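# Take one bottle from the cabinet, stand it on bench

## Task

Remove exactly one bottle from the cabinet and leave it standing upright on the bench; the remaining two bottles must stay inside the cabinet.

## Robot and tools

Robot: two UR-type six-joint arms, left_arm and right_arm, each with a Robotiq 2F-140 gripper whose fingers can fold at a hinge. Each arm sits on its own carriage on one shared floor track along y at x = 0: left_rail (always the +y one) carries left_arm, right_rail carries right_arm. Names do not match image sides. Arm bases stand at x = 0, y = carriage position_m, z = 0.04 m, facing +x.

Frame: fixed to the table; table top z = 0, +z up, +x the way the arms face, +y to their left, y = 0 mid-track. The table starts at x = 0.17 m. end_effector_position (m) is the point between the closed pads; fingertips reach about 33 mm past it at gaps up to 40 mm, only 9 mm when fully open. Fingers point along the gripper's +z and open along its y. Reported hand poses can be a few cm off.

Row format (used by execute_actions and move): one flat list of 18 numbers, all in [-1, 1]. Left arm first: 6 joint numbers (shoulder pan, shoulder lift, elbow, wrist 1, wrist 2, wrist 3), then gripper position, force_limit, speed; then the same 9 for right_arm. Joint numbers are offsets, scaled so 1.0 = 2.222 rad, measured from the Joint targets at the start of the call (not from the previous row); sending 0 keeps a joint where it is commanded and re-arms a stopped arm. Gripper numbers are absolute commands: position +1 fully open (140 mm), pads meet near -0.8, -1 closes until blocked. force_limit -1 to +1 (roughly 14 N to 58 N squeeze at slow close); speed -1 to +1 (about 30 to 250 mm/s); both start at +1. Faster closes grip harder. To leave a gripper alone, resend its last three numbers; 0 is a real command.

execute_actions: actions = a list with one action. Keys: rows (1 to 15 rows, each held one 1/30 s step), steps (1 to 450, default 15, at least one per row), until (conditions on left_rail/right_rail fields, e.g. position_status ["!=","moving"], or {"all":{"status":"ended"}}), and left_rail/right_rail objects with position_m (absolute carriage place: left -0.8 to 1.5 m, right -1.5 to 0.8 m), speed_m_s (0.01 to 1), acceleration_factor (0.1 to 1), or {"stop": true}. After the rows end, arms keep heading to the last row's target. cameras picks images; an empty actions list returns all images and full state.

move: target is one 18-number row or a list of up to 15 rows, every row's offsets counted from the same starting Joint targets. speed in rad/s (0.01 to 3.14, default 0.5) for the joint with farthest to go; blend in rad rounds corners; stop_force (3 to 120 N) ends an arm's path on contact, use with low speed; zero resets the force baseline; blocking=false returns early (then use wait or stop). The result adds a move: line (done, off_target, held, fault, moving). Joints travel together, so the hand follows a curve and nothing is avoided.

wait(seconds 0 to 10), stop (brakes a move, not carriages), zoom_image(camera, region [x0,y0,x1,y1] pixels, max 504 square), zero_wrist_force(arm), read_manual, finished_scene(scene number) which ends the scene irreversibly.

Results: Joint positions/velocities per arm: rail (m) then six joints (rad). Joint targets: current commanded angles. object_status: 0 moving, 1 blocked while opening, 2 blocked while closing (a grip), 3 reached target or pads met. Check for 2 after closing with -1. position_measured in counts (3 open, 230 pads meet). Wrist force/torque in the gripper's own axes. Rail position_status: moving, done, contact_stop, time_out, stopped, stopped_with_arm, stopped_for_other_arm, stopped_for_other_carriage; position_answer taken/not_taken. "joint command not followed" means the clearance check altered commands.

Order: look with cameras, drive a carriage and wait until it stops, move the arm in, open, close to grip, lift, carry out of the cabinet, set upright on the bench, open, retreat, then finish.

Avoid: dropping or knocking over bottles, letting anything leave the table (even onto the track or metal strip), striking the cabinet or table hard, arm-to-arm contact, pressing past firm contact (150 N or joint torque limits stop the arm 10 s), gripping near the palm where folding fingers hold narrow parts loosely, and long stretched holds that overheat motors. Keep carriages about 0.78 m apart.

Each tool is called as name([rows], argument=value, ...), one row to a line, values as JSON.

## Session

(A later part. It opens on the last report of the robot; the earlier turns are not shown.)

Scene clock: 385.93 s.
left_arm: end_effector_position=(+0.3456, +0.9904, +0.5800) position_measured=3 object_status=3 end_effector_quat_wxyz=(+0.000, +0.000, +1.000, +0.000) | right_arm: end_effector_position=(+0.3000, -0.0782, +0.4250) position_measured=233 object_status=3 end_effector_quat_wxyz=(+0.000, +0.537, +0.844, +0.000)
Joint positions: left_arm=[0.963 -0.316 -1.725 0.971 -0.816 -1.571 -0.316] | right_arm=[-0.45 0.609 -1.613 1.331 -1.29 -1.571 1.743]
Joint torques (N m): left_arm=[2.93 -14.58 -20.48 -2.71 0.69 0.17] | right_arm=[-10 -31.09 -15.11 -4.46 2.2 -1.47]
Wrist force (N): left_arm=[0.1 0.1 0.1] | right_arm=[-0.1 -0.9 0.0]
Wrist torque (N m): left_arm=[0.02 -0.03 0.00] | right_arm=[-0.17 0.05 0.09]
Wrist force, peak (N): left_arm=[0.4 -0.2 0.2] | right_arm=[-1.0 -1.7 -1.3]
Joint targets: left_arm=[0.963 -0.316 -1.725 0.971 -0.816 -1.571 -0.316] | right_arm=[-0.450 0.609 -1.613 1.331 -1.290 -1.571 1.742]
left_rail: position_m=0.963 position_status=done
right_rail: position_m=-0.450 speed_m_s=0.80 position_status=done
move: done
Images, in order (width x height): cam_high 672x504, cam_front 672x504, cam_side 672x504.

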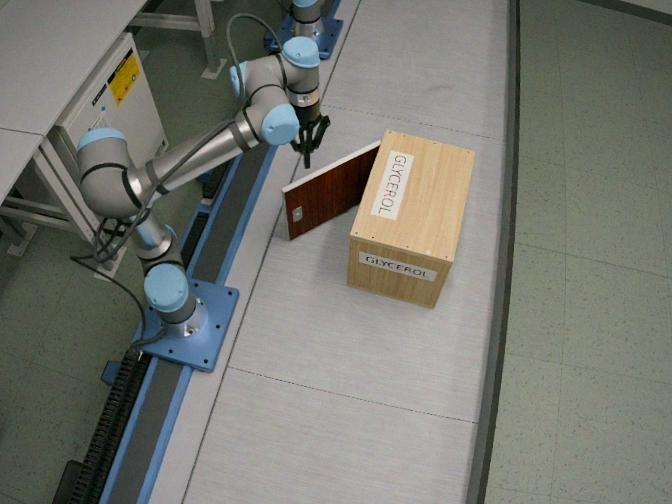

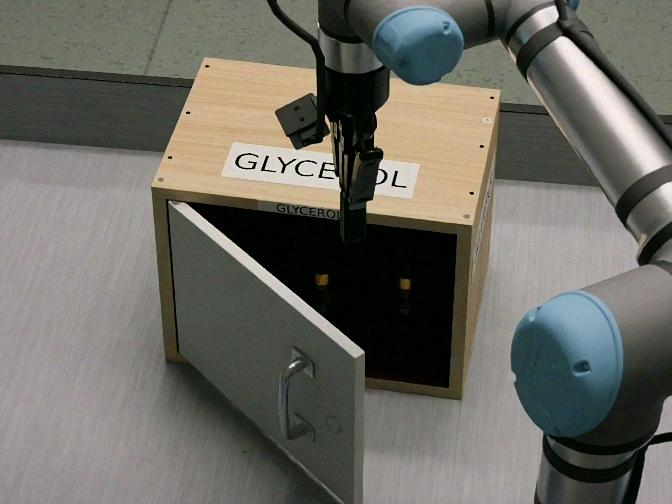

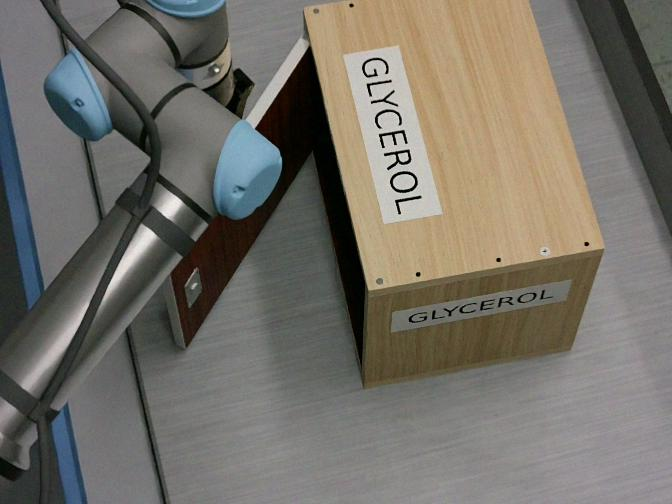

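move(target=[0,0,0,0,0,0,1,1,1,0,-0.0073,0.2275,-0.2204,0,0,-1,-1,0], speed=0.5, stop_force=15, cameras=["cam_front","cam_side"])

move([
  [0,0,0,0,0,0,1,1,1,0.1184,0.0353,-0.0348,-0.0005,0,0.1184,-1,-1,0],
  [0,0,0,0,0,0,1,1,1,0.1936,0.1166,-0.1260,0.0094,0,0.1936,-1,-1,0],
  [0,0,0,0,0,0,1,1,1,0.2301,0.2132,-0.2545,0.0413,0,0.2301,-1,-1,0],
], speed=0.3, blend=[0.05,0.05,0], stop_force=35, cameras=["cam_front","cam_side","cam_high"])

Scene clock: 398.77 s.
left_arm: end_effector_position=(+0.3456, +0.9904, +0.5800) position_measured=3 object_status=3 end_effector_quat_wxyz=(+0.000, +0.000, +1.000, +0.000) | right_arm: end_effector_position=(+0.3003, -0.0782, +0.2349) position_measured=233 object_status=3 end_effector_quat_wxyz=(+0.000, +0.537, +0.844, +0.000)
Joint positions: left_arm=[0.963 -0.316 -1.725 0.971 -0.816 -1.571 -0.316] | right_arm=[-0.45 0.609 -1.629 1.837 -1.78 -1.571 1.742]
Joint torques (N m): left_arm=[4.31 -14.62 -19.52 -2.65 0.89 0.15] | right_arm=[-9.41 -30.82 -16.47 -4.32 2.19 -1.12]
Wrist force (N): left_arm=[0.0 0.3 0.3] | right_arm=[-0.2 -0.7 0.2]
Wrist torque (N m): left_arm=[0.06 -0.01 0.00] | right_arm=[-0.15 0.06 0.09]
Wrist force, peak (N): left_arm=[0.2 0.2 0.4] | right_arm=[-0.4 -1.0 1.4]
Joint targets: left_arm=[0.963 -0.316 -1.725 0.971 -0.816 -1.571 -0.316] | right_arm=[-0.450 0.609 -1.629 1.837 -1.780 -1.571 1.742]
left_rail: position_m=0.963 position_status=done
right_rail: position_m=-0.450 speed_m_s=0.80 position_status=done
move: done
Images, in order (width x height): cam_front 672x504, cam_side 672x504.

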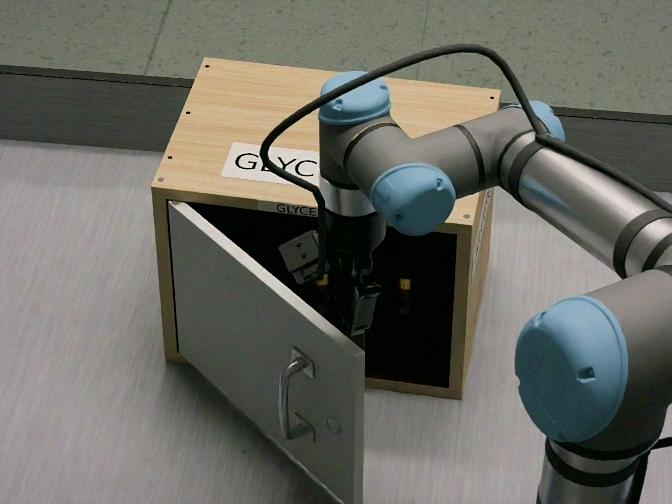

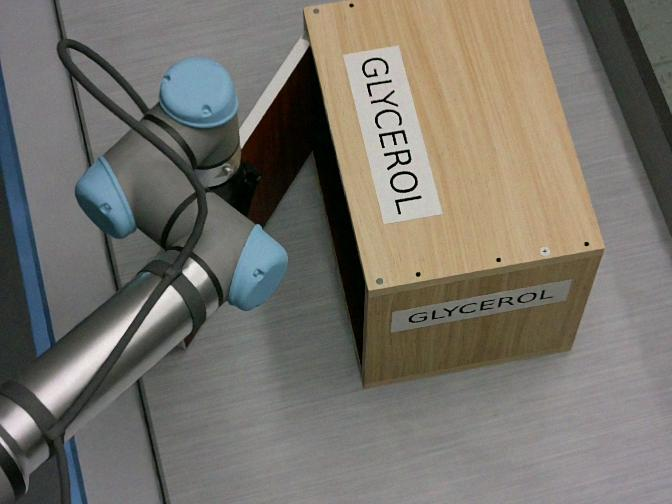

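Scene clock: 402.53 s.
left_arm: end_effector_position=(+0.3456, +0.9904, +0.5800) position_measured=3 object_status=3 end_effector_quat_wxyz=(+0.000, +0.000, +1.000, +0.000) | right_arm: end_effector_position=(+0.1679, +0.2031, +0.2349) position_measured=233 object_status=3 end_effector_quat_wxyz=(+0.000, +0.537, +0.844, +0.001)
Joint positions: left_arm=[0.963 -0.316 -1.725 0.971 -0.816 -1.571 -0.316] | right_arm=[-0.45 1.12 -1.155 1.271 -1.688 -1.571 2.254]
Joint torques (N m): left_arm=[4.25 -14.64 -20.43 -2.59 1.05 0.04] | right_arm=[10.99 -38.85 -31.98 -1.6 -1.12 1.34]
Wrist force (N): left_arm=[0.1 0.1 0.0] | right_arm=[-2.5 -0.9 -0.1]
Wrist torque (N m): left_arm=[0.03 -0.02 0.00] | right_arm=[-0.08 0.21 -0.03]
Wrist force, peak (N): left_arm=[0.0 -0.3 0.5] | right_arm=[-5.7 0.5 -0.2]
Joint targets: left_arm=[0.963 -0.316 -1.725 0.971 -0.816 -1.571 -0.316] | right_arm=[-0.450 1.120 -1.155 1.271 -1.688 -1.571 2.254]
left_rail: position_m=0.963 position_status=done
right_rail: position_m=-0.450 speed_m_s=0.80 position_status=done
move: done
Images, in order (width x height): cam_high 672x504, cam_front 672x504, cam_side 672x504.

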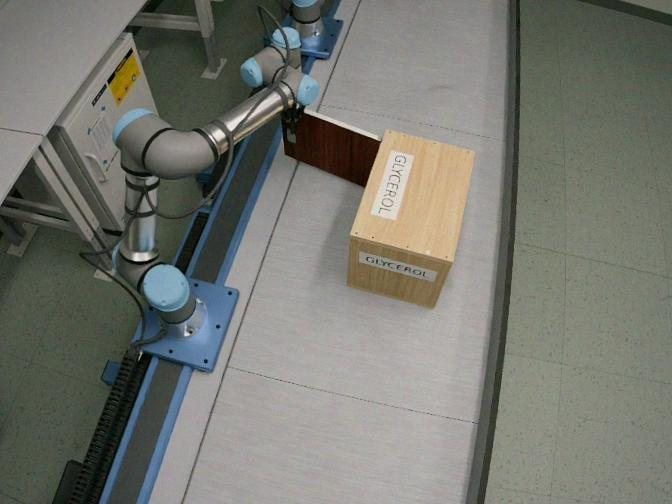

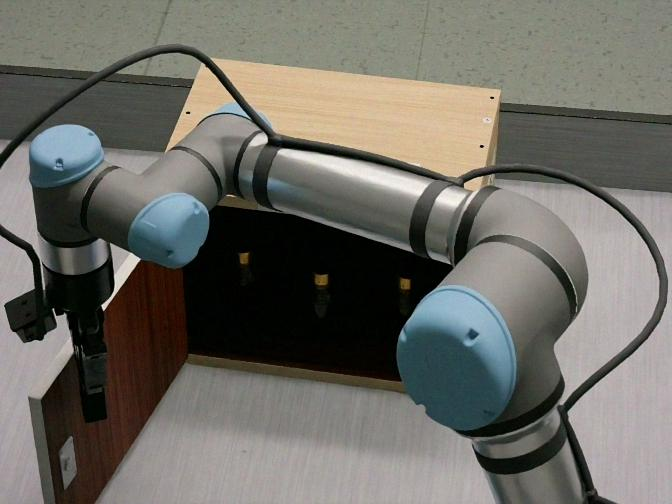

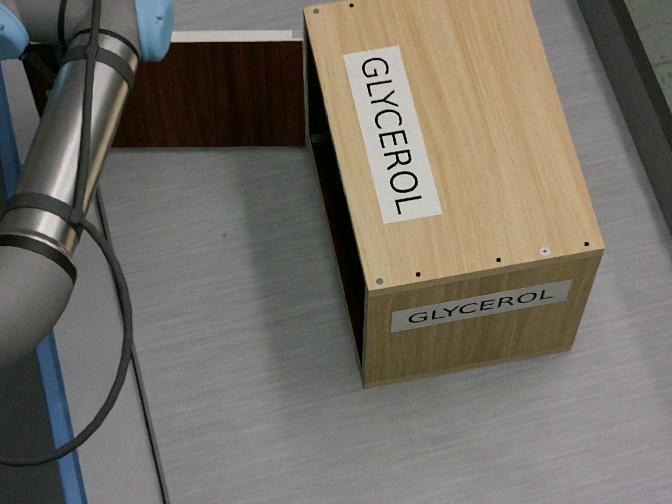

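zoom_image(camera="cam_front", region=[180, 210, 460, 400])

Scaled by 1.800 from the camera's 672x504 image, which has a finer 960x720 frame.

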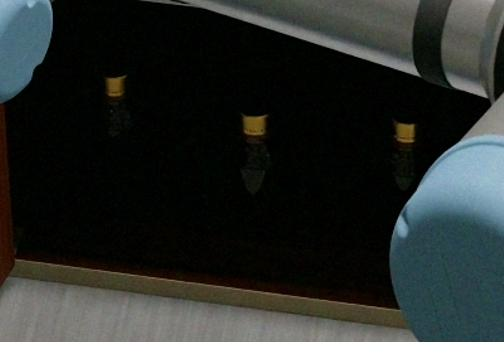

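move(target=[0,0,0,0,0,0,1,1,1,-0.03,-0.157,0,0.157,0,0,-1,-1,0], speed=0.5)

execute_actions([
  {"right_rail":{"position_m":-1.05},"steps":150,"until":{"right_rail":{"position_status":["!=","moving"]}}},
])

move(target=[0,0,0,0,0,0,1,1,1,-0.0061,0.0781,0.2011,0.0742,0.9229,-0.5066,0.3,-1,0], speed=1.5)

move(target=[0,0,0,0,0,0,1,1,1,-0.0361,0.0776,0.2011,0.0743,0.9229,-0.5066,0.3,-1,0], speed=1.5, cameras=["cam_high"])

Scene clock: 434.23 s.
left_arm: end_effector_position=(+0.3456, +0.9904, +0.5800) position_measured=3 object_status=3 end_effector_quat_wxyz=(+0.000, +0.000, +1.000, +0.000) | right_arm: end_effector_position=(+0.1364, +0.0593, +0.4059) position_measured=233 object_status=3 end_effector_quat_wxyz=(+0.000, +0.565, +0.825, +0.001)
Joint positions: left_arm=[0.963 -0.316 -1.725 0.971 -0.816 -1.571 -0.316] | right_arm=[-0.45 1.054 -1.504 1.271 -1.339 -1.571 2.254]
Joint torques (N m): left_arm=[4.23 -14.44 -20.39 -2.55 0.96 0.17] | right_arm=[-9.14 -36.74 -19.86 -1.32 -1.49 1.54]
Wrist force (N): left_arm=[0.1 -0.2 0.2] | right_arm=[-0.6 -0.2 0.2]
Wrist torque (N m): left_arm=[-0.03 -0.02 0.00] | right_arm=[-0.03 0.14 -0.10]
Wrist force, peak (N): left_arm=[0.1 -0.2 0.4] | right_arm=[-2.6 -1.1 -0.3]
Joint targets: left_arm=[0.963 -0.316 -1.725 0.971 -0.816 -1.571 -0.316] | right_arm=[-0.450 1.054 -1.504 1.271 -1.339 -1.571 2.254]
left_rail: position_m=0.963 position_status=done
right_rail: position_m=-0.450 speed_m_s=0.80 position_status=done
move: done

Scene clock: 436.07 s.
left_arm: end_effector_position=(+0.3456, +0.9904, +0.5800) position_measured=3 object_status=3 end_effector_quat_wxyz=(+0.000, +0.000, +1.000, +0.000) | right_arm: end_effector_position=(+0.1363, -0.5409, +0.4060) position_measured=233 object_status=3 end_effector_quat_wxyz=(+0.000, +0.565, +0.825, +0.000)
Joint positions: left_arm=[0.963 -0.316 -1.725 0.971 -0.816 -1.571 -0.316] | right_arm=[-1.05 1.054 -1.504 1.271 -1.339 -1.571 2.254]
Joint torques (N m): left_arm=[3.96 -14.96 -21.23 -2.52 1.04 0.1] | right_arm=[-4.68 -25.86 -24.23 -4.18 -1.5 1.35]
Wrist force (N): left_arm=[0.0 0.0 0.1] | right_arm=[-0.5 -0.4 0.3]
Wrist torque (N m): left_arm=[0.01 -0.01 0.00] | right_arm=[-0.08 0.10 -0.09]
Wrist force, peak (N): left_arm=[0.1 -0.3 0.3] | right_arm=[-2.1 -0.8 0.1]
Joint targets: left_arm=[0.963 -0.316 -1.725 0.971 -0.816 -1.571 -0.316] | right_arm=[-1.050 1.054 -1.504 1.271 -1.339 -1.571 2.254]
Tool commands: left_gripper/position=+1.0 left_gripper/force_limit=+1.0 left_gripper/speed=+1.0 right_gripper/position=-1.0 right_gripper/force_limit=-1.0 right_gripper/speed=+0.0
left_rail: position_m=0.963 position_status=done
right_rail: position_m=-1.050 speed_m_s=0.80 position_status=done

Scene clock: 438.43 s.
left_arm: end_effector_position=(+0.3456, +0.9904, +0.5800) position_measured=3 object_status=3 end_effector_quat_wxyz=(+0.000, +0.000, +1.000, +0.000) | right_arm: end_effector_position=(-0.0311, -0.2942, +0.4983) position_measured=91 object_status=3 end_effector_quat_wxyz=(+0.791, -0.347, -0.465, -0.194)
Joint positions: left_arm=[0.963 -0.316 -1.725 0.971 -0.816 -1.571 -0.316] | right_arm=[-1.05 1.04 -1.331 1.718 -1.174 0.479 1.128]
Joint torques (N m): left_arm=[4.37 -14.64 -20.47 -2.49 0.94 0.15] | right_arm=[-9.78 -30.16 -14.73 -1.18 3.75 -1.44]
Wrist force (N): left_arm=[0.1 0.0 0.1] | right_arm=[0.9 0.9 1.9]
Wrist torque (N m): left_arm=[0.01 -0.03 0.00] | right_arm=[0.01 -0.68 0.05]
Wrist force, peak (N): left_arm=[0.2 0.1 0.4] | right_arm=[1.1 0.9 2.7]
Joint targets: left_arm=[0.963 -0.316 -1.725 0.971 -0.816 -1.571 -0.316] | right_arm=[-1.050 1.040 -1.331 1.718 -1.174 0.480 1.128]
left_rail: position_m=0.963 position_status=done
right_rail: position_m=-1.050 speed_m_s=0.80 position_status=done
move: done

Scene clock: 440.80 s.
left_arm: end_effector_position=(+0.3456, +0.9904, +0.5800) position_measured=3 object_status=3 end_effector_quat_wxyz=(+0.000, +0.000, +1.000, +0.000) | right_arm: end_effector_position=(+0.4201, -0.6618, +0.1612) position_measured=91 object_status=3 end_effector_quat_wxyz=(-0.002, +0.707, -0.001, +0.708)
Joint positions: left_arm=[0.963 -0.316 -1.725 0.971 -0.816 -1.571 -0.316] | right_arm=[-1.05 0.96 -1.158 2.165 -1.009 2.53 0.003]
Joint torques (N m): left_arm=[4.68 -13.49 -20.23 -2.54 1.18 0.07] | right_arm=[-9.6 -26.39 -4.55 -0.04 2.15 -1.33]
Wrist force (N): left_arm=[0.2 0.1 0.1] | right_arm=[1.4 1.0 1.7]
Wrist torque (N m): left_arm=[0.03 -0.04 0.00] | right_arm=[0.08 -0.74 0.20]
Wrist force, peak (N): left_arm=[0.0 0.1 0.4] | right_arm=[0.3 2.7 1.9]
Joint targets: left_arm=[0.963 -0.316 -1.725 0.971 -0.816 -1.571 -0.316] | right_arm=[-1.050 0.960 -1.158 2.165 -1.009 2.530 0.002]
left_rail: position_m=0.963 position_status=done
right_rail: position_m=-1.050 speed_m_s=0.80 position_status=done
move: done
Images, in order (width x height): cam_high 672x504.

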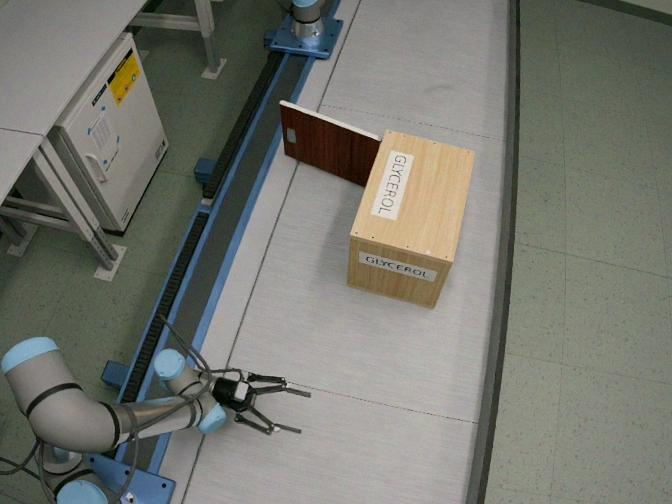

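move(target=[0,0,0,0,0,0,1,1,1,0.0471,0,0,0,0,0,0.3,-1,0], speed=0.5)

execute_actions([
  {"right_rail":{"position_m":-0.398},"steps":150,"until":{"right_rail":{"position_status":["!=","moving"]}}},
], cameras=["cam_right_wrist","cam_front","cam_low"])

Scene clock: 453.07 s.
left_arm: end_effector_position=(+0.3456, +0.9904, +0.5800) position_measured=3 object_status=3 end_effector_quat_wxyz=(+0.000, +0.000, +1.000, +0.000) | right_arm: end_effector_position=(+0.3774, -0.6203, +0.1611) position_measured=91 object_status=3 end_effector_quat_wxyz=(-0.039, +0.706, +0.036, +0.707)
Joint positions: left_arm=[0.963 -0.316 -1.725 0.971 -0.816 -1.571 -0.316] | right_arm=[-1.05 1.064 -1.158 2.165 -1.009 2.53 0.002]
Joint torques (N m): left_arm=[4.64 -15.05 -20.33 -2.53 1.19 0.16] | right_arm=[9.63 -29.61 -6.01 -0.11 1.01 -1.28]
Wrist force (N): left_arm=[0.1 -0.2 0.1] | right_arm=[1.2 1.1 1.9]
Wrist torque (N m): left_arm=[-0.03 -0.02 0.00] | right_arm=[0.11 -0.71 0.20]
Wrist force, peak (N): left_arm=[0.2 -0.1 0.4] | right_arm=[1.3 1.6 2.5]
Joint targets: left_arm=[0.963 -0.316 -1.725 0.971 -0.816 -1.571 -0.316] | right_arm=[-1.050 1.065 -1.158 2.165 -1.009 2.530 0.002]
left_rail: position_m=0.963 position_status=done
right_rail: position_m=-1.050 speed_m_s=0.80 position_status=done
move: done

Scene clock: 454.97 s.
left_arm: end_effector_position=(+0.3456, +0.9904, +0.5800) position_measured=3 object_status=3 end_effector_quat_wxyz=(+0.000, +0.000, +1.000, +0.000) | right_arm: end_effector_position=(+0.3772, +0.0318, +0.1611) position_measured=91 object_status=3 end_effector_quat_wxyz=(-0.039, +0.706, +0.036, +0.707)
Joint positions: left_arm=[0.963 -0.316 -1.725 0.971 -0.816 -1.571 -0.316] | right_arm=[-0.398 1.065 -1.158 2.165 -1.009 2.53 0.002]
Joint torques (N m): left_arm=[4.09 -15.48 -20.54 -2.51 1.19 0] | right_arm=[5.71 -33.99 -11.89 -2.62 -1.42 -0.84]
Wrist force (N): left_arm=[0.0 -0.1 0.3] | right_arm=[1.3 1.0 1.7]
Wrist torque (N m): left_arm=[-0.01 0.00 0.00] | right_arm=[0.09 -0.72 0.20]
Wrist force, peak (N): left_arm=[0.4 -0.1 0.2] | right_arm=[1.3 2.6 1.8]
Joint targets: left_arm=[0.963 -0.316 -1.725 0.971 -0.816 -1.571 -0.316] | right_arm=[-0.398 1.065 -1.158 2.165 -1.009 2.530 0.002]
Tool commands: left_gripper/position=+1.0 left_gripper/force_limit=+1.0 left_gripper/speed=+1.0 right_gripper/position=+0.3 right_gripper/force_limit=-1.0 right_gripper/speed=+0.0
left_rail: position_m=0.963 position_status=done
right_rail: position_m=-0.398 speed_m_s=0.80 position_status=done
camera_calibration:
cam_right_wrist: T_world_to_cam=[[0.1073, -0.993774, 0.0300103, -0.00841601], [-0.342932, -0.0653257, -0.937086, 0.285386], [0.933212, 0.0902582, -0.347806, -0.15295], [0, 0, 0, 1]] pos_world=[0.241506, 0.0240844, 0.214487]
Images, in order (width x height): cam_low 672x504, cam_front 672x504, cam_right_wrist 672x504.

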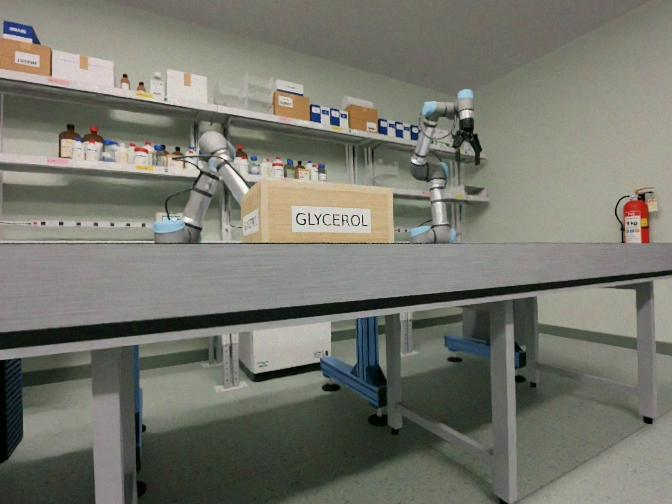

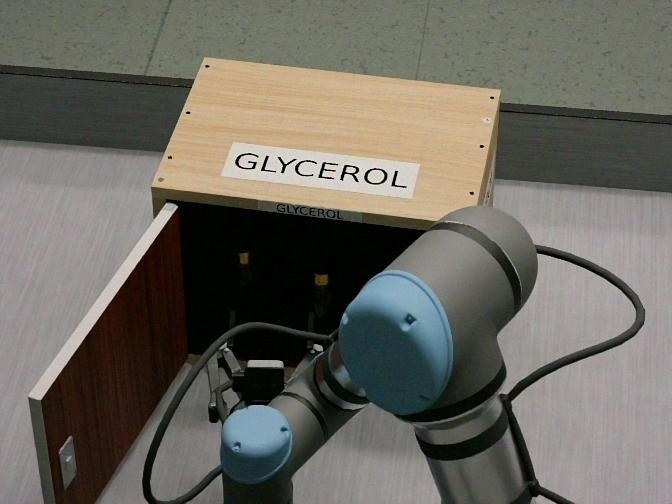

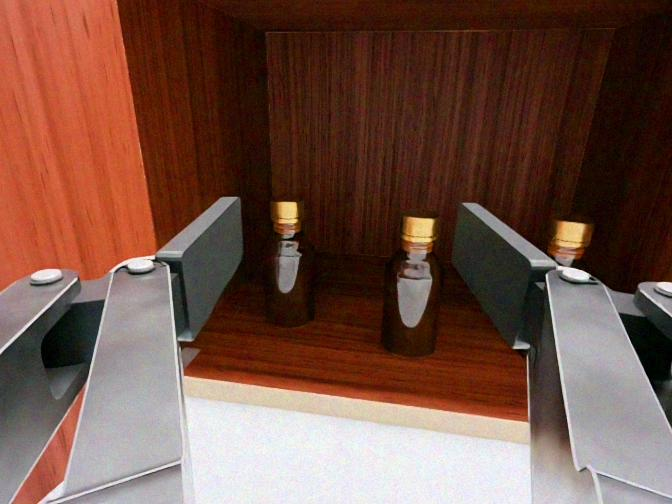

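execute_actions([
  {"right_rail":{"position_m":-0.459},"steps":150,"until":{"right_rail":{"position_status":["!=","moving"]}}},
])

move(target=[0,0,0,0,0,0,1,1,1,-0.0086,0.117,-0.0334,-0.0833,-0.0008,-0.0008,0.05,-1,0], speed=0.4, stop_force=12, cameras=["cam_right_wrist","cam_side","cam_front"])

Scene clock: 492.13 s.
left_arm: end_effector_position=(+0.3456, +0.9904, +0.5800) position_measured=3 object_status=3 end_effector_quat_wxyz=(+0.000, +0.000, +1.000, +0.000) | right_arm: end_effector_position=(+0.3772, -0.0292, +0.1611) position_measured=91 object_status=3 end_effector_quat_wxyz=(-0.039, +0.706, +0.036, +0.707)
Joint positions: left_arm=[0.963 -0.316 -1.725 0.971 -0.816 -1.571 -0.316] | right_arm=[-0.459 1.065 -1.158 2.165 -1.009 2.53 0.002]
Joint torques (N m): left_arm=[5.48 -14.62 -20.59 -2.44 1.22 0.08] | right_arm=[-6.1 -37.07 -11.34 -1.75 -1.61 -0.13]
Wrist force (N): left_arm=[0.0 -0.2 0.1] | right_arm=[1.3 1.0 1.8]
Wrist torque (N m): left_arm=[-0.04 -0.01 0.00] | right_arm=[0.08 -0.73 0.19]
Wrist force, peak (N): left_arm=[0.2 0.0 0.4] | right_arm=[1.4 2.6 1.7]
Joint targets: left_arm=[0.963 -0.316 -1.725 0.971 -0.816 -1.571 -0.316] | right_arm=[-0.459 1.065 -1.158 2.165 -1.009 2.530 0.002]
Tool commands: left_gripper/position=+1.0 left_gripper/force_limit=+1.0 left_gripper/speed=+1.0 right_gripper/position=+0.3 right_gripper/force_limit=-1.0 right_gripper/speed=+0.0
left_rail: position_m=0.963 position_status=done
right_rail: position_m=-0.459 speed_m_s=0.80 position_status=done

Scene clock: 494.10 s.
left_arm: end_effector_position=(+0.3456, +0.9904, +0.5800) position_measured=3 object_status=3 end_effector_quat_wxyz=(+0.000, +0.000, +1.000, +0.000) | right_arm: end_effector_position=(+0.4001, -0.0104, +0.0711) position_measured=123 object_status=3 end_effector_quat_wxyz=(-0.032, +0.706, +0.030, +0.707)
Joint positions: left_arm=[0.963 -0.316 -1.725 0.971 -0.816 -1.571 -0.316] | right_arm=[-0.459 1.045 -0.898 2.091 -1.194 2.528 0.001]
Joint torques (N m): left_arm=[4.89 -14.22 -19.87 -2.34 1.37 0.04] | right_arm=[-10.5 -34.04 -17.37 -2.9 -2.31 -1.25]
Wrist force (N): left_arm=[0.0 0.1 0.4] | right_arm=[1.2 1.3 1.8]
Wrist torque (N m): left_arm=[0.02 -0.01 0.00] | right_arm=[0.14 -0.74 0.20]
Wrist force, peak (N): left_arm=[0.3 -0.2 0.4] | right_arm=[2.5 1.2 1.6]
Joint targets: left_arm=[0.963 -0.316 -1.725 0.971 -0.816 -1.571 -0.316] | right_arm=[-0.459 1.045 -0.898 2.091 -1.194 2.528 0.001]
left_rail: position_m=0.963 position_status=done
right_rail: position_m=-0.459 speed_m_s=0.80 position_status=done
move: done
camera_calibration:
cam_right_wrist: T_world_to_cam=[[0.0901115, -0.995407, 0.032334, -0.043467], [-0.34414, -0.0615874, -0.936896, 0.206625], [0.934584, 0.0732977, -0.348109, -0.202541], [0, 0, 0, 1]] pos_world=[0.264316, -0.015696, 0.124486]
Images, in order (width x height): cam_front 672x504, cam_side 672x504, cam_right_wrist 672x504.

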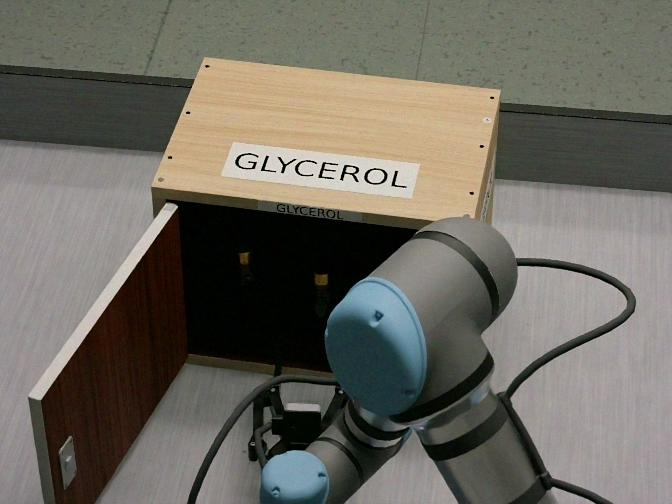

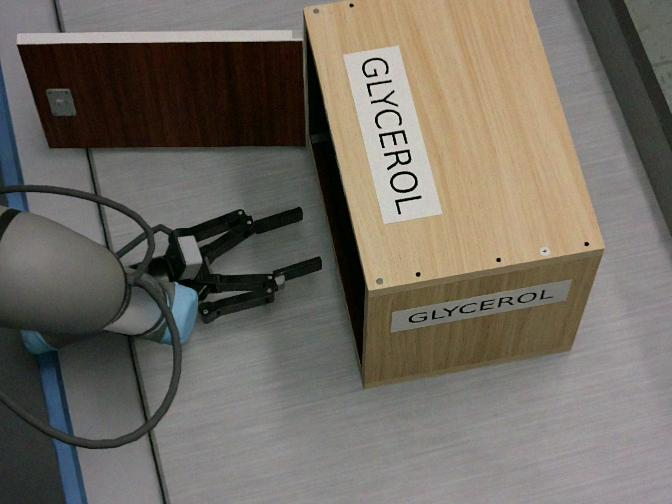

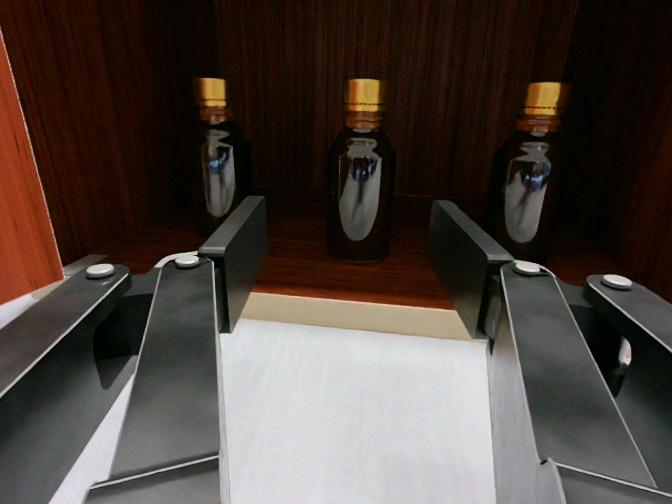

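move(target=[0,0,0,0,0,0,1,1,1,-0.0775,0.0317,-0.0831,0.0518,-0.0381,0,0.05,-1,0], speed=0.2, stop_force=6, cameras=["cam_right_wrist","cam_front"])

Scene clock: 516.33 s.
left_arm: end_effector_position=(+0.3456, +0.9904, +0.5800) position_measured=3 object_status=3 end_effector_quat_wxyz=(+0.000, +0.000, +1.000, +0.000) | right_arm: end_effector_position=(+0.5128, -0.0108, +0.0704) position_measured=123 object_status=3 end_effector_quat_wxyz=(+0.000, +0.707, +0.000, +0.707)
Joint positions: left_arm=[0.963 -0.316 -1.725 0.971 -0.816 -1.571 -0.316] | right_arm=[-0.459 0.873 -0.828 1.906 -1.079 2.444 0.001]
Joint torques (N m): left_arm=[5.22 -15.73 -20.55 -2.39 1.23 0.1] | right_arm=[-10.06 -38.3 -18.53 -0.25 -2.2 -1.15]
Wrist force (N): left_arm=[0.1 0.1 0.2] | right_arm=[1.3 1.0 1.7]
Wrist torque (N m): left_arm=[0.02 -0.03 -0.01] | right_arm=[0.08 -0.76 0.23]
Wrist force, peak (N): left_arm=[0.0 -0.1 0.5] | right_arm=[1.4 1.3 2.4]
Joint targets: left_arm=[0.963 -0.316 -1.725 0.971 -0.816 -1.571 -0.316] | right_arm=[-0.459 0.873 -0.828 1.906 -1.079 2.444 0.001]
left_rail: position_m=0.963 position_status=done
right_rail: position_m=-0.459 speed_m_s=0.80 position_status=done
move: done
camera_calibration:
cam_right_wrist: T_world_to_cam=[[0.00273775, -0.99945, 0.0330482, -0.00924403], [-0.348723, -0.0319279, -0.936682, 0.247404], [0.937222, -0.00896025, -0.348618, -0.310249], [0, 0, 0, 1]] pos_world=[0.377073, -0.00411976, 0.123886]
Images, in order (width x height): cam_front 672x504, cam_right_wrist 672x504.

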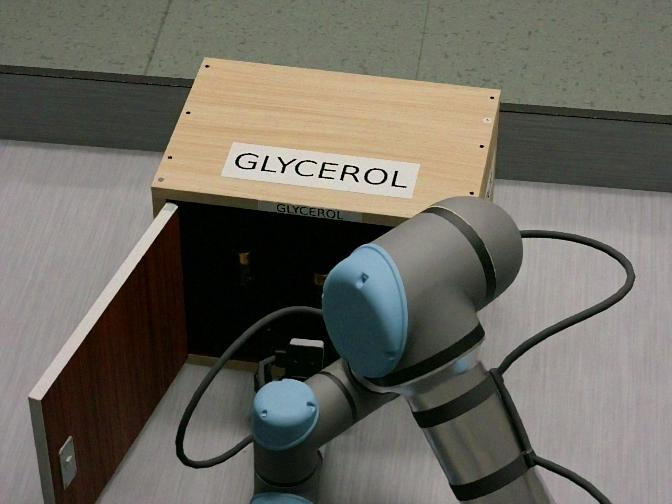

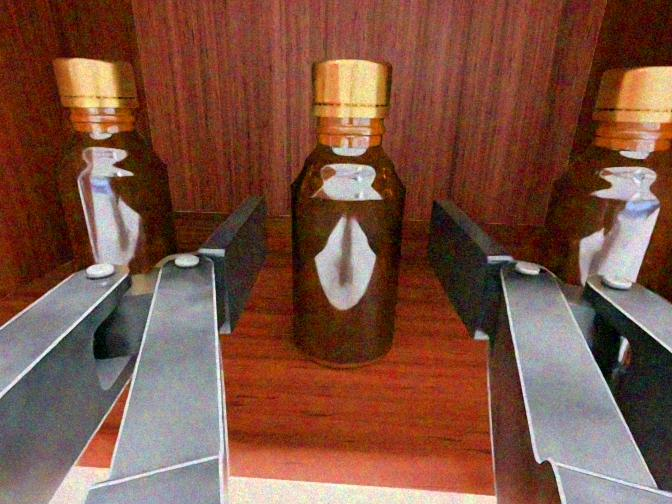

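move(target=[0,0,0,0,0,0,1,1,1,-0.0144,0.0049,-0.0121,0.0076,-0.0145,0,0.05,-1,-1], speed=0.1, stop_force=6)

execute_actions([
  {"rows":[[0,0,0,0,0,0,1,1,1,0,0,0,0,0,0,-1,-0.3,-1]],"steps":75},
], cameras=["cam_right_wrist"])

Scene clock: 535.33 s.
left_arm: end_effector_position=(+0.3456, +0.9904, +0.5800) position_measured=3 object_status=3 end_effector_quat_wxyz=(+0.000, +0.000, +1.000, +0.000) | right_arm: end_effector_position=(+0.5329, -0.0109, +0.0700) position_measured=123 object_status=3 end_effector_quat_wxyz=(+0.000, +0.707, +0.000, +0.707)
Joint positions: left_arm=[0.963 -0.316 -1.725 0.971 -0.816 -1.571 -0.316] | right_arm=[-0.459 0.841 -0.817 1.879 -1.062 2.412 0.001]
Joint torques (N m): left_arm=[5.83 -15.12 -19.64 -2.32 1.18 0.06] | right_arm=[-9.62 -39.99 -19.52 -0.18 -2.29 -1.07]
Wrist force (N): left_arm=[0.2 -0.1 0.3] | right_arm=[1.3 1.3 1.7]
Wrist torque (N m): left_arm=[0.00 -0.04 0.00] | right_arm=[0.13 -0.75 0.22]
Wrist force, peak (N): left_arm=[0.0 -0.1 0.5] | right_arm=[1.3 1.4 2.2]
Joint targets: left_arm=[0.963 -0.316 -1.725 0.971 -0.816 -1.571 -0.316] | right_arm=[-0.459 0.841 -0.817 1.879 -1.062 2.412 0.001]
left_rail: position_m=0.963 position_status=done
right_rail: position_m=-0.459 speed_m_s=0.80 position_status=done
move: done

Scene clock: 538.50 s.
left_arm: end_effector_position=(+0.3456, +0.9904, +0.5800) position_measured=3 object_status=3 end_effector_quat_wxyz=(+0.000, +0.000, +1.000, +0.000) | right_arm: end_effector_position=(+0.5329, -0.0109, +0.0700) position_measured=255 object_status=0 end_effector_quat_wxyz=(+0.000, +0.707, +0.000, +0.707)
Joint positions: left_arm=[0.963 -0.316 -1.725 0.971 -0.816 -1.571 -0.316] | right_arm=[-0.459 0.841 -0.817 1.879 -1.062 2.412 0.001]
Joint torques (N m): left_arm=[5.97 -14.75 -20.02 -2.23 1.4 0.18] | right_arm=[-2.62 -47.71 -5.71 -2.31 -0.45 0.5]
Wrist force (N): left_arm=[0.1 0.1 0.1] | right_arm=[1.9 0.5 2.5]
Wrist torque (N m): left_arm=[0.02 -0.02 0.00] | right_arm=[0.10 -0.79 0.22]
Wrist force, peak (N): left_arm=[0.0 -0.2 0.5] | right_arm=[1.6 1.6 3.4]
Joint targets: left_arm=[0.963 -0.316 -1.725 0.971 -0.816 -1.571 -0.316] | right_arm=[-0.459 0.841 -0.817 1.879 -1.062 2.412 0.001]
left_rail: position_m=0.963 position_status=done
right_rail: position_m=-0.459 speed_m_s=0.80 position_status=done
camera_calibration:
cam_right_wrist: T_world_to_cam=[[0.00291624, -0.999427, 0.0337345, -0.0095436], [-0.349225, -0.0326285, -0.936471, 0.2543], [0.937034, -0.00904996, -0.34912, -0.329058], [0, 0, 0, 1]] pos_world=[0.397174, -0.00421867, 0.123586]
Images, in order (width x height): cam_right_wrist 672x504.

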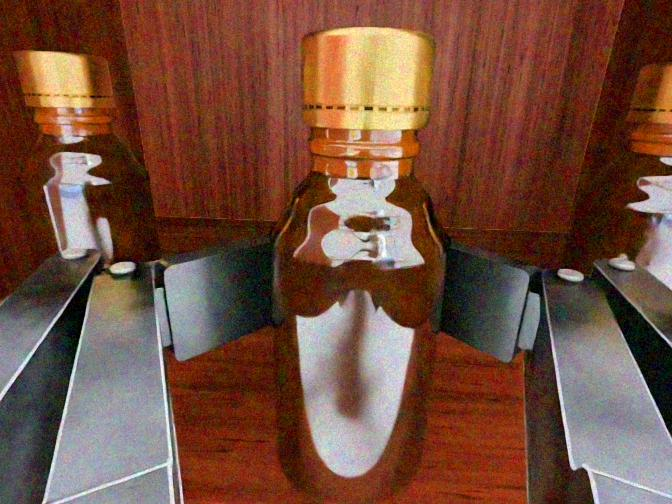

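execute_actions([
  {"rows":[[0,0,0,0,0,0,1,1,1,0,0,0,0,0,0,0.1,-1,-1]],"steps":100},
], cameras=["cam_right_wrist","cam_front"])

Scene clock: 554.67 s.
left_arm: end_effector_position=(+0.3456, +0.9904, +0.5800) position_measured=3 object_status=3 end_effector_quat_wxyz=(+0.000, +0.000, +1.000, +0.000) | right_arm: end_effector_position=(+0.5329, -0.0109, +0.0700) position_measured=117 object_status=3 end_effector_quat_wxyz=(+0.000, +0.707, +0.000, +0.707)
Joint positions: left_arm=[0.963 -0.316 -1.725 0.971 -0.816 -1.571 -0.316] | right_arm=[-0.459 0.841 -0.817 1.879 -1.062 2.412 0.001]
Joint torques (N m): left_arm=[6.27 -15.53 -19.92 -2.33 1.32 0.3] | right_arm=[8.72 -52.97 -7.06 -2.63 1.14 0.48]
Wrist force (N): left_arm=[0.2 -0.1 0.2] | right_arm=[1.3 1.1 1.7]
Wrist torque (N m): left_arm=[0.00 -0.05 -0.01] | right_arm=[0.09 -0.74 0.22]
Wrist force, peak (N): left_arm=[0.1 -0.4 0.3] | right_arm=[2.0 0.6 2.8]
Joint targets: left_arm=[0.963 -0.316 -1.725 0.971 -0.816 -1.571 -0.316] | right_arm=[-0.459 0.841 -0.817 1.879 -1.062 2.412 0.001]
left_rail: position_m=0.963 position_status=done
right_rail: position_m=-0.459 speed_m_s=0.80 position_status=done
camera_calibration:
cam_right_wrist: T_world_to_cam=[[0.00300951, -0.999428, 0.0336986, -0.00957635], [-0.349222, -0.0326274, -0.936472, 0.254299], [0.937035, -0.00894997, -0.34912, -0.329058], [0, 0, 0, 1]] pos_world=[0.397174, -0.00421881, 0.123586]
Images, in order (width x height): cam_front 672x504, cam_right_wrist 672x504.

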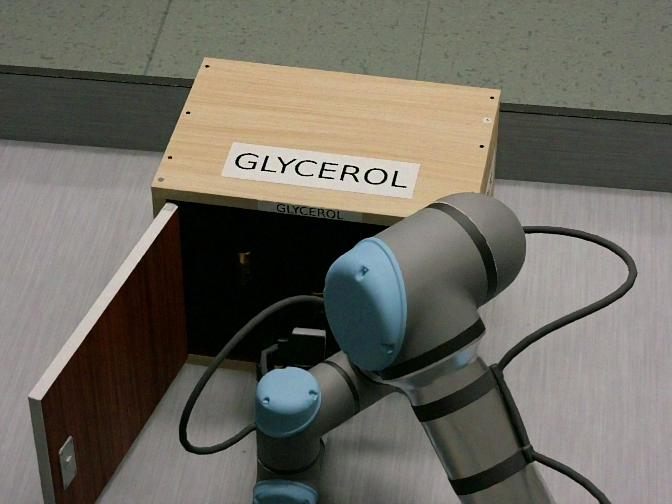

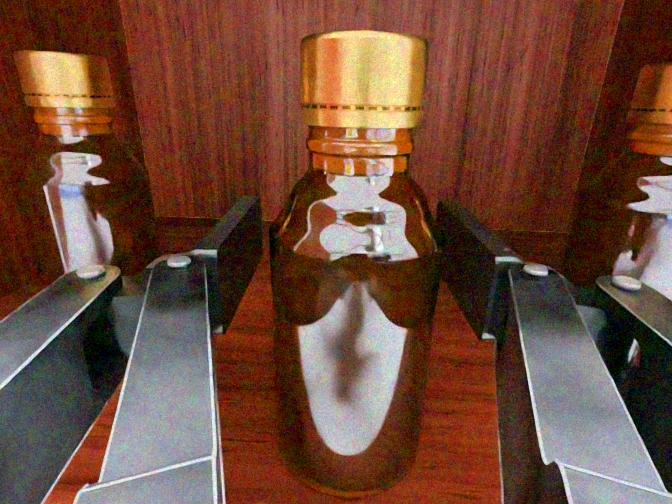

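move(target=[0,0,0,0,0,0,1,1,1,0.0511,-0.0141,0.0367,-0.0226,0.0511,0,0.1,-1,-1], speed=0.12, stop_force=6, cameras=["cam_right_wrist","cam_front"])

Scene clock: 636.13 s.
left_arm: end_effector_position=(+0.3456, +0.9904, +0.5800) position_measured=3 object_status=3 end_effector_quat_wxyz=(+0.000, +0.000, +1.000, +0.000) | right_arm: end_effector_position=(+0.4650, -0.0109, +0.0699) position_measured=117 object_status=3 end_effector_quat_wxyz=(+0.000, +0.707, +0.000, +0.707)
Joint positions: left_arm=[0.963 -0.316 -1.725 0.971 -0.816 -1.571 -0.316] | right_arm=[-0.459 0.955 -0.848 1.961 -1.112 2.525 0.001]
Joint torques (N m): left_arm=[6.06 -15.59 -20.26 -2.5 1.27 0.22] | right_arm=[10.82 -51.18 -4.48 -2.8 2.33 0.47]
Wrist force (N): left_arm=[0.2 -0.2 0.1] | right_arm=[1.4 1.1 1.6]
Wrist torque (N m): left_arm=[-0.03 -0.04 0.00] | right_arm=[0.09 -0.77 0.23]
Wrist force, peak (N): left_arm=[0.1 0.1 0.5] | right_arm=[1.3 1.5 2.3]
Joint targets: left_arm=[0.963 -0.316 -1.725 0.971 -0.816 -1.571 -0.316] | right_arm=[-0.459 0.955 -0.848 1.961 -1.112 2.525 0.001]
left_rail: position_m=0.963 position_status=done
right_rail: position_m=-0.459 speed_m_s=0.80 position_status=done
move: done
camera_calibration:
cam_right_wrist: T_world_to_cam=[[0.00291638, -0.999427, 0.0337348, -0.00933893], [-0.349225, -0.0326288, -0.936471, 0.2304], [0.937034, -0.00904995, -0.34912, -0.265503], [0, 0, 0, 1]] pos_world=[0.329274, -0.00421867, 0.123386]
Images, in order (width x height): cam_front 672x504, cam_right_wrist 672x504.

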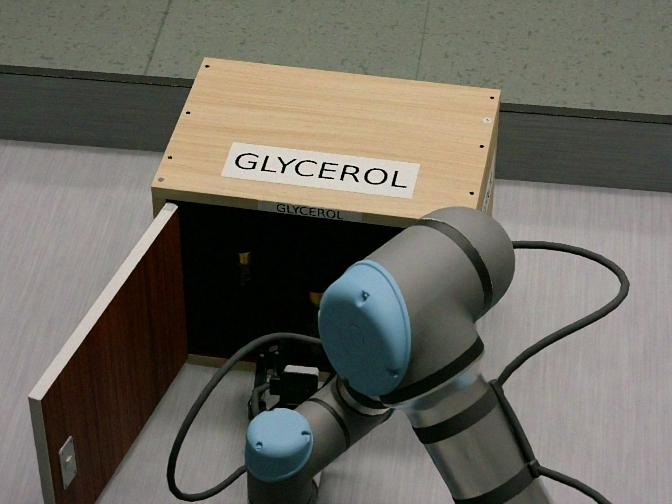

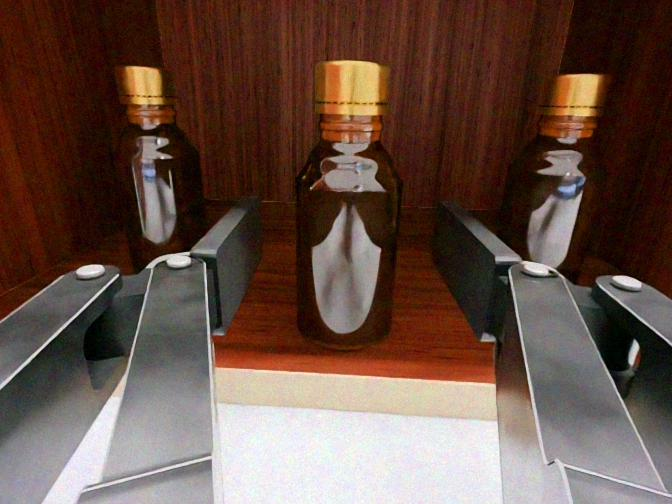

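execute_actions([
  {"rows":[[0,0,0,0,0,0,1,1,1,0,0,0,0,0,0,-1,-1,-1]],"steps":50},
], cameras=["cam_right_wrist"])

Scene clock: 645.60 s.
left_arm: end_effector_position=(+0.3456, +0.9904, +0.5800) position_measured=3 object_status=3 end_effector_quat_wxyz=(+0.000, +0.000, +1.000, +0.000) | right_arm: end_effector_position=(+0.4649, -0.0109, +0.0699) position_measured=162 object_status=2 end_effector_quat_wxyz=(+0.000, +0.707, +0.000, +0.707)
Joint positions: left_arm=[0.963 -0.316 -1.725 0.971 -0.816 -1.571 -0.316] | right_arm=[-0.459 0.955 -0.848 1.961 -1.112 2.525 0.001]
Joint torques (N m): left_arm=[5.89 -15.86 -20.05 -2.16 1.18 0.1] | right_arm=[5.98 -47.68 -4.32 -0.49 1.05 0.37]
Wrist force (N): left_arm=[0.2 -0.1 0.2] | right_arm=[1.9 0.8 0.7]
Wrist torque (N m): left_arm=[-0.01 -0.04 0.00] | right_arm=[0.10 -0.77 0.20]
Wrist force, peak (N): left_arm=[0.2 0.0 0.5] | right_arm=[1.5 1.4 1.8]
Joint targets: left_arm=[0.963 -0.316 -1.725 0.971 -0.816 -1.571 -0.316] | right_arm=[-0.459 0.955 -0.848 1.961 -1.112 2.525 0.001]
left_rail: position_m=0.963 position_status=done
right_rail: position_m=-0.459 speed_m_s=0.80 position_status=done
camera_calibration:
cam_right_wrist: T_world_to_cam=[[0.00291638, -0.999427, 0.0337348, -0.00933893], [-0.349225, -0.0326288, -0.936471, 0.2304], [0.937034, -0.00904995, -0.34912, -0.265503], [0, 0, 0, 1]] pos_world=[0.329274, -0.00421867, 0.123386]
Images, in order (width x height): cam_right_wrist 672x504.

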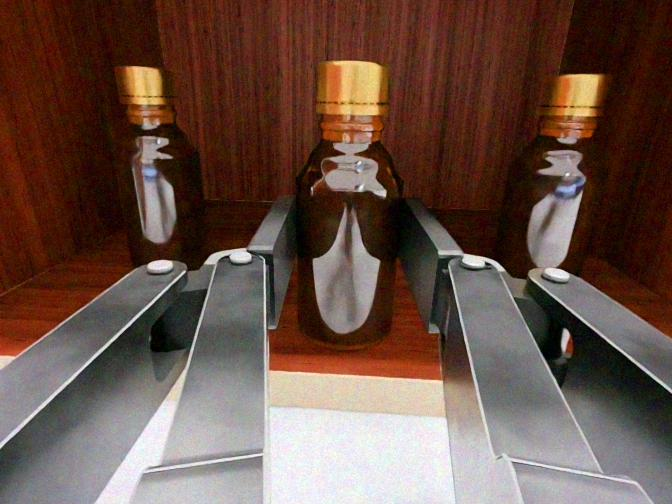

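move(target=[0,0,0,0,0,0,1,1,1,0,-0.0196,0,0.0196,0,0,-1,-1,-1], speed=0.1, cameras=["cam_right_wrist"])

Scene clock: 657.03 s.
left_arm: end_effector_position=(+0.3456, +0.9904, +0.5800) position_measured=3 object_status=3 end_effector_quat_wxyz=(+0.000, +0.000, +1.000, +0.000) | right_arm: end_effector_position=(+0.4655, -0.0101, +0.0895) position_measured=162 object_status=2 end_effector_quat_wxyz=(+0.000, +0.707, +0.000, +0.707)
Joint positions: left_arm=[0.963 -0.316 -1.725 0.971 -0.816 -1.571 -0.316] | right_arm=[-0.459 0.955 -0.892 1.961 -1.069 2.525 0.001]
Joint torques (N m): left_arm=[6.59 -14.95 -20.79 -2.36 1.38 0.14] | right_arm=[-9.07 -53.82 -9.38 -0.61 -1.66 0.26]
Wrist force (N): left_arm=[0.1 -0.1 0.3] | right_arm=[-1.5 1.1 1.7]
Wrist torque (N m): left_arm=[-0.02 -0.02 0.00] | right_arm=[0.07 -0.81 0.23]
Wrist force, peak (N): left_arm=[0.1 -0.1 0.4] | right_arm=[-2.0 1.2 1.5]
Joint targets: left_arm=[0.963 -0.316 -1.725 0.971 -0.816 -1.571 -0.316] | right_arm=[-0.459 0.955 -0.892 1.961 -1.069 2.525 0.001]
left_rail: position_m=0.963 position_status=done
right_rail: position_m=-0.459 speed_m_s=0.80 position_status=done
move: done
camera_calibration:
cam_right_wrist: T_world_to_cam=[[0.00291638, -0.999427, 0.0337348, -0.00920542], [-0.349225, -0.0326288, -0.936471, 0.249049], [0.937034, -0.00904995, -0.34912, -0.259087], [0, 0, 0, 1]] pos_world=[0.329774, -0.00341867, 0.143086]
Images, in order (width x height): cam_right_wrist 672x504.

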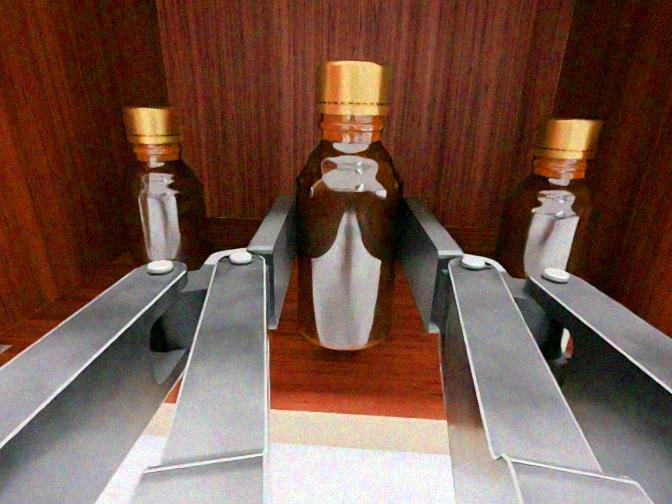

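move(target=[0,0,0,0,0,0,1,1,1,0.1021,0,0,0,0,0,-1,-1,-1], speed=0.25)

execute_actions([
  {"right_rail":{"position_m":-0.95,"speed_m_s":0.35,"acceleration_factor":0.3},"steps":150,"until":{"right_rail":{"position_status":["!=","moving"]}}},
], cameras=["cam_high","cam_right_wrist","cam_front"])

Scene clock: 665.90 s.
left_arm: end_effector_position=(+0.3456, +0.9904, +0.5800) position_measured=3 object_status=3 end_effector_quat_wxyz=(+0.000, +0.000, +1.000, +0.000) | right_arm: end_effector_position=(+0.3529, +0.0830, +0.0897) position_measured=162 object_status=2 end_effector_quat_wxyz=(-0.080, +0.703, +0.080, +0.702)
Joint positions: left_arm=[0.963 -0.316 -1.725 0.971 -0.816 -1.571 -0.316] | right_arm=[-0.459 1.181 -0.892 1.961 -1.069 2.525 0.001]
Joint torques (N m): left_arm=[6.48 -15.25 -20.17 -2.16 1.19 0.29] | right_arm=[11.49 -52.02 -12.98 -0.51 -1.68 0.29]
Wrist force (N): left_arm=[0.2 0.0 0.1] | right_arm=[-1.6 1.3 1.7]
Wrist torque (N m): left_arm=[0.01 -0.04 0.00] | right_arm=[0.11 -0.80 0.22]
Wrist force, peak (N): left_arm=[0.2 -0.2 0.4] | right_arm=[-1.6 2.1 2.7]
Joint targets: left_arm=[0.963 -0.316 -1.725 0.971 -0.816 -1.571 -0.316] | right_arm=[-0.459 1.182 -0.892 1.961 -1.069 2.525 0.001]
left_rail: position_m=0.963 position_status=done
right_rail: position_m=-0.459 speed_m_s=0.80 position_status=done
move: done

Scene clock: 668.27 s.
left_arm: end_effector_position=(+0.3456, +0.9904, +0.5800) position_measured=3 object_status=3 end_effector_quat_wxyz=(+0.000, +0.000, +1.000, +0.000) | right_arm: end_effector_position=(+0.3526, -0.4079, +0.0897) position_measured=162 object_status=2 end_effector_quat_wxyz=(-0.080, +0.703, +0.080, +0.702)
Joint positions: left_arm=[0.963 -0.316 -1.725 0.971 -0.816 -1.571 -0.316] | right_arm=[-0.95 1.182 -0.892 1.961 -1.069 2.525 0.001]
Joint torques (N m): left_arm=[7.41 -15.92 -20.39 -2.31 1.2 0.17] | right_arm=[6.97 -48.87 -15.26 -1.27 -1.54 0.22]
Wrist force (N): left_arm=[0.1 -0.1 0.1] | right_arm=[-1.6 1.1 1.8]
Wrist torque (N m): left_arm=[-0.01 -0.03 0.00] | right_arm=[0.08 -0.79 0.22]
Wrist force, peak (N): left_arm=[0.1 -0.1 0.4] | right_arm=[-1.7 2.2 1.6]
Joint targets: left_arm=[0.963 -0.316 -1.725 0.971 -0.816 -1.571 -0.316] | right_arm=[-0.950 1.182 -0.892 1.961 -1.069 2.525 0.001]
Tool commands: left_gripper/position=+1.0 left_gripper/force_limit=+1.0 left_gripper/speed=+1.0 right_gripper/position=-1.0 right_gripper/force_limit=-1.0 right_gripper/speed=-1.0
left_rail: position_m=0.963 position_status=done
right_rail: position_m=-0.950 speed_m_s=0.35 position_status=done
camera_calibration:
cam_right_wrist: T_world_to_cam=[[0.22769, -0.97315, 0.0336983, -0.474884], [-0.332921, -0.110323, -0.936479, 0.159401], [0.915052, 0.202008, -0.349102, -0.0629992], [0, 0, 0, 1]] pos_world=[0.218842, -0.431822, 0.143286]
Images, in order (width x height): cam_high 672x504, cam_front 672x504, cam_right_wrist 672x504.

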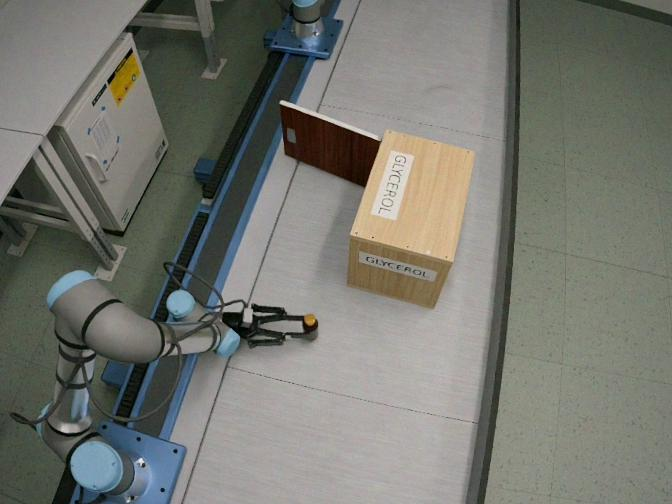

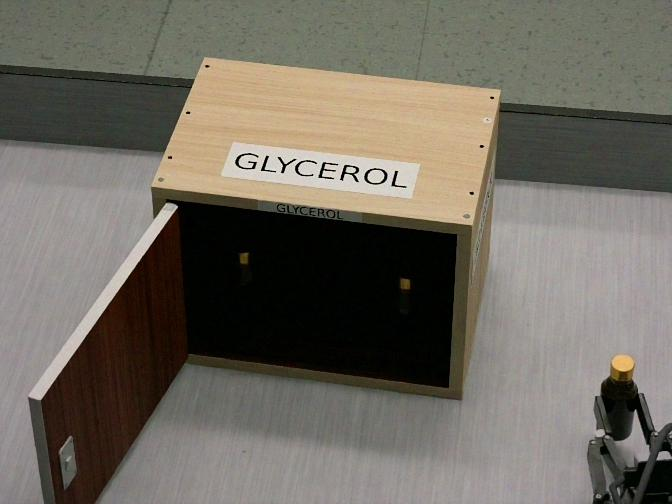

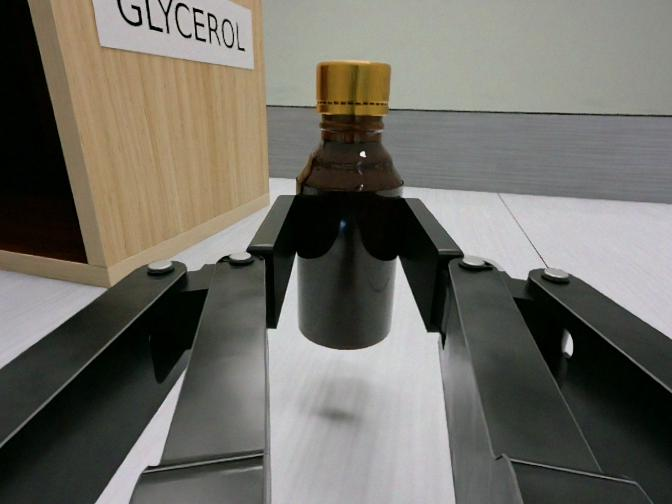

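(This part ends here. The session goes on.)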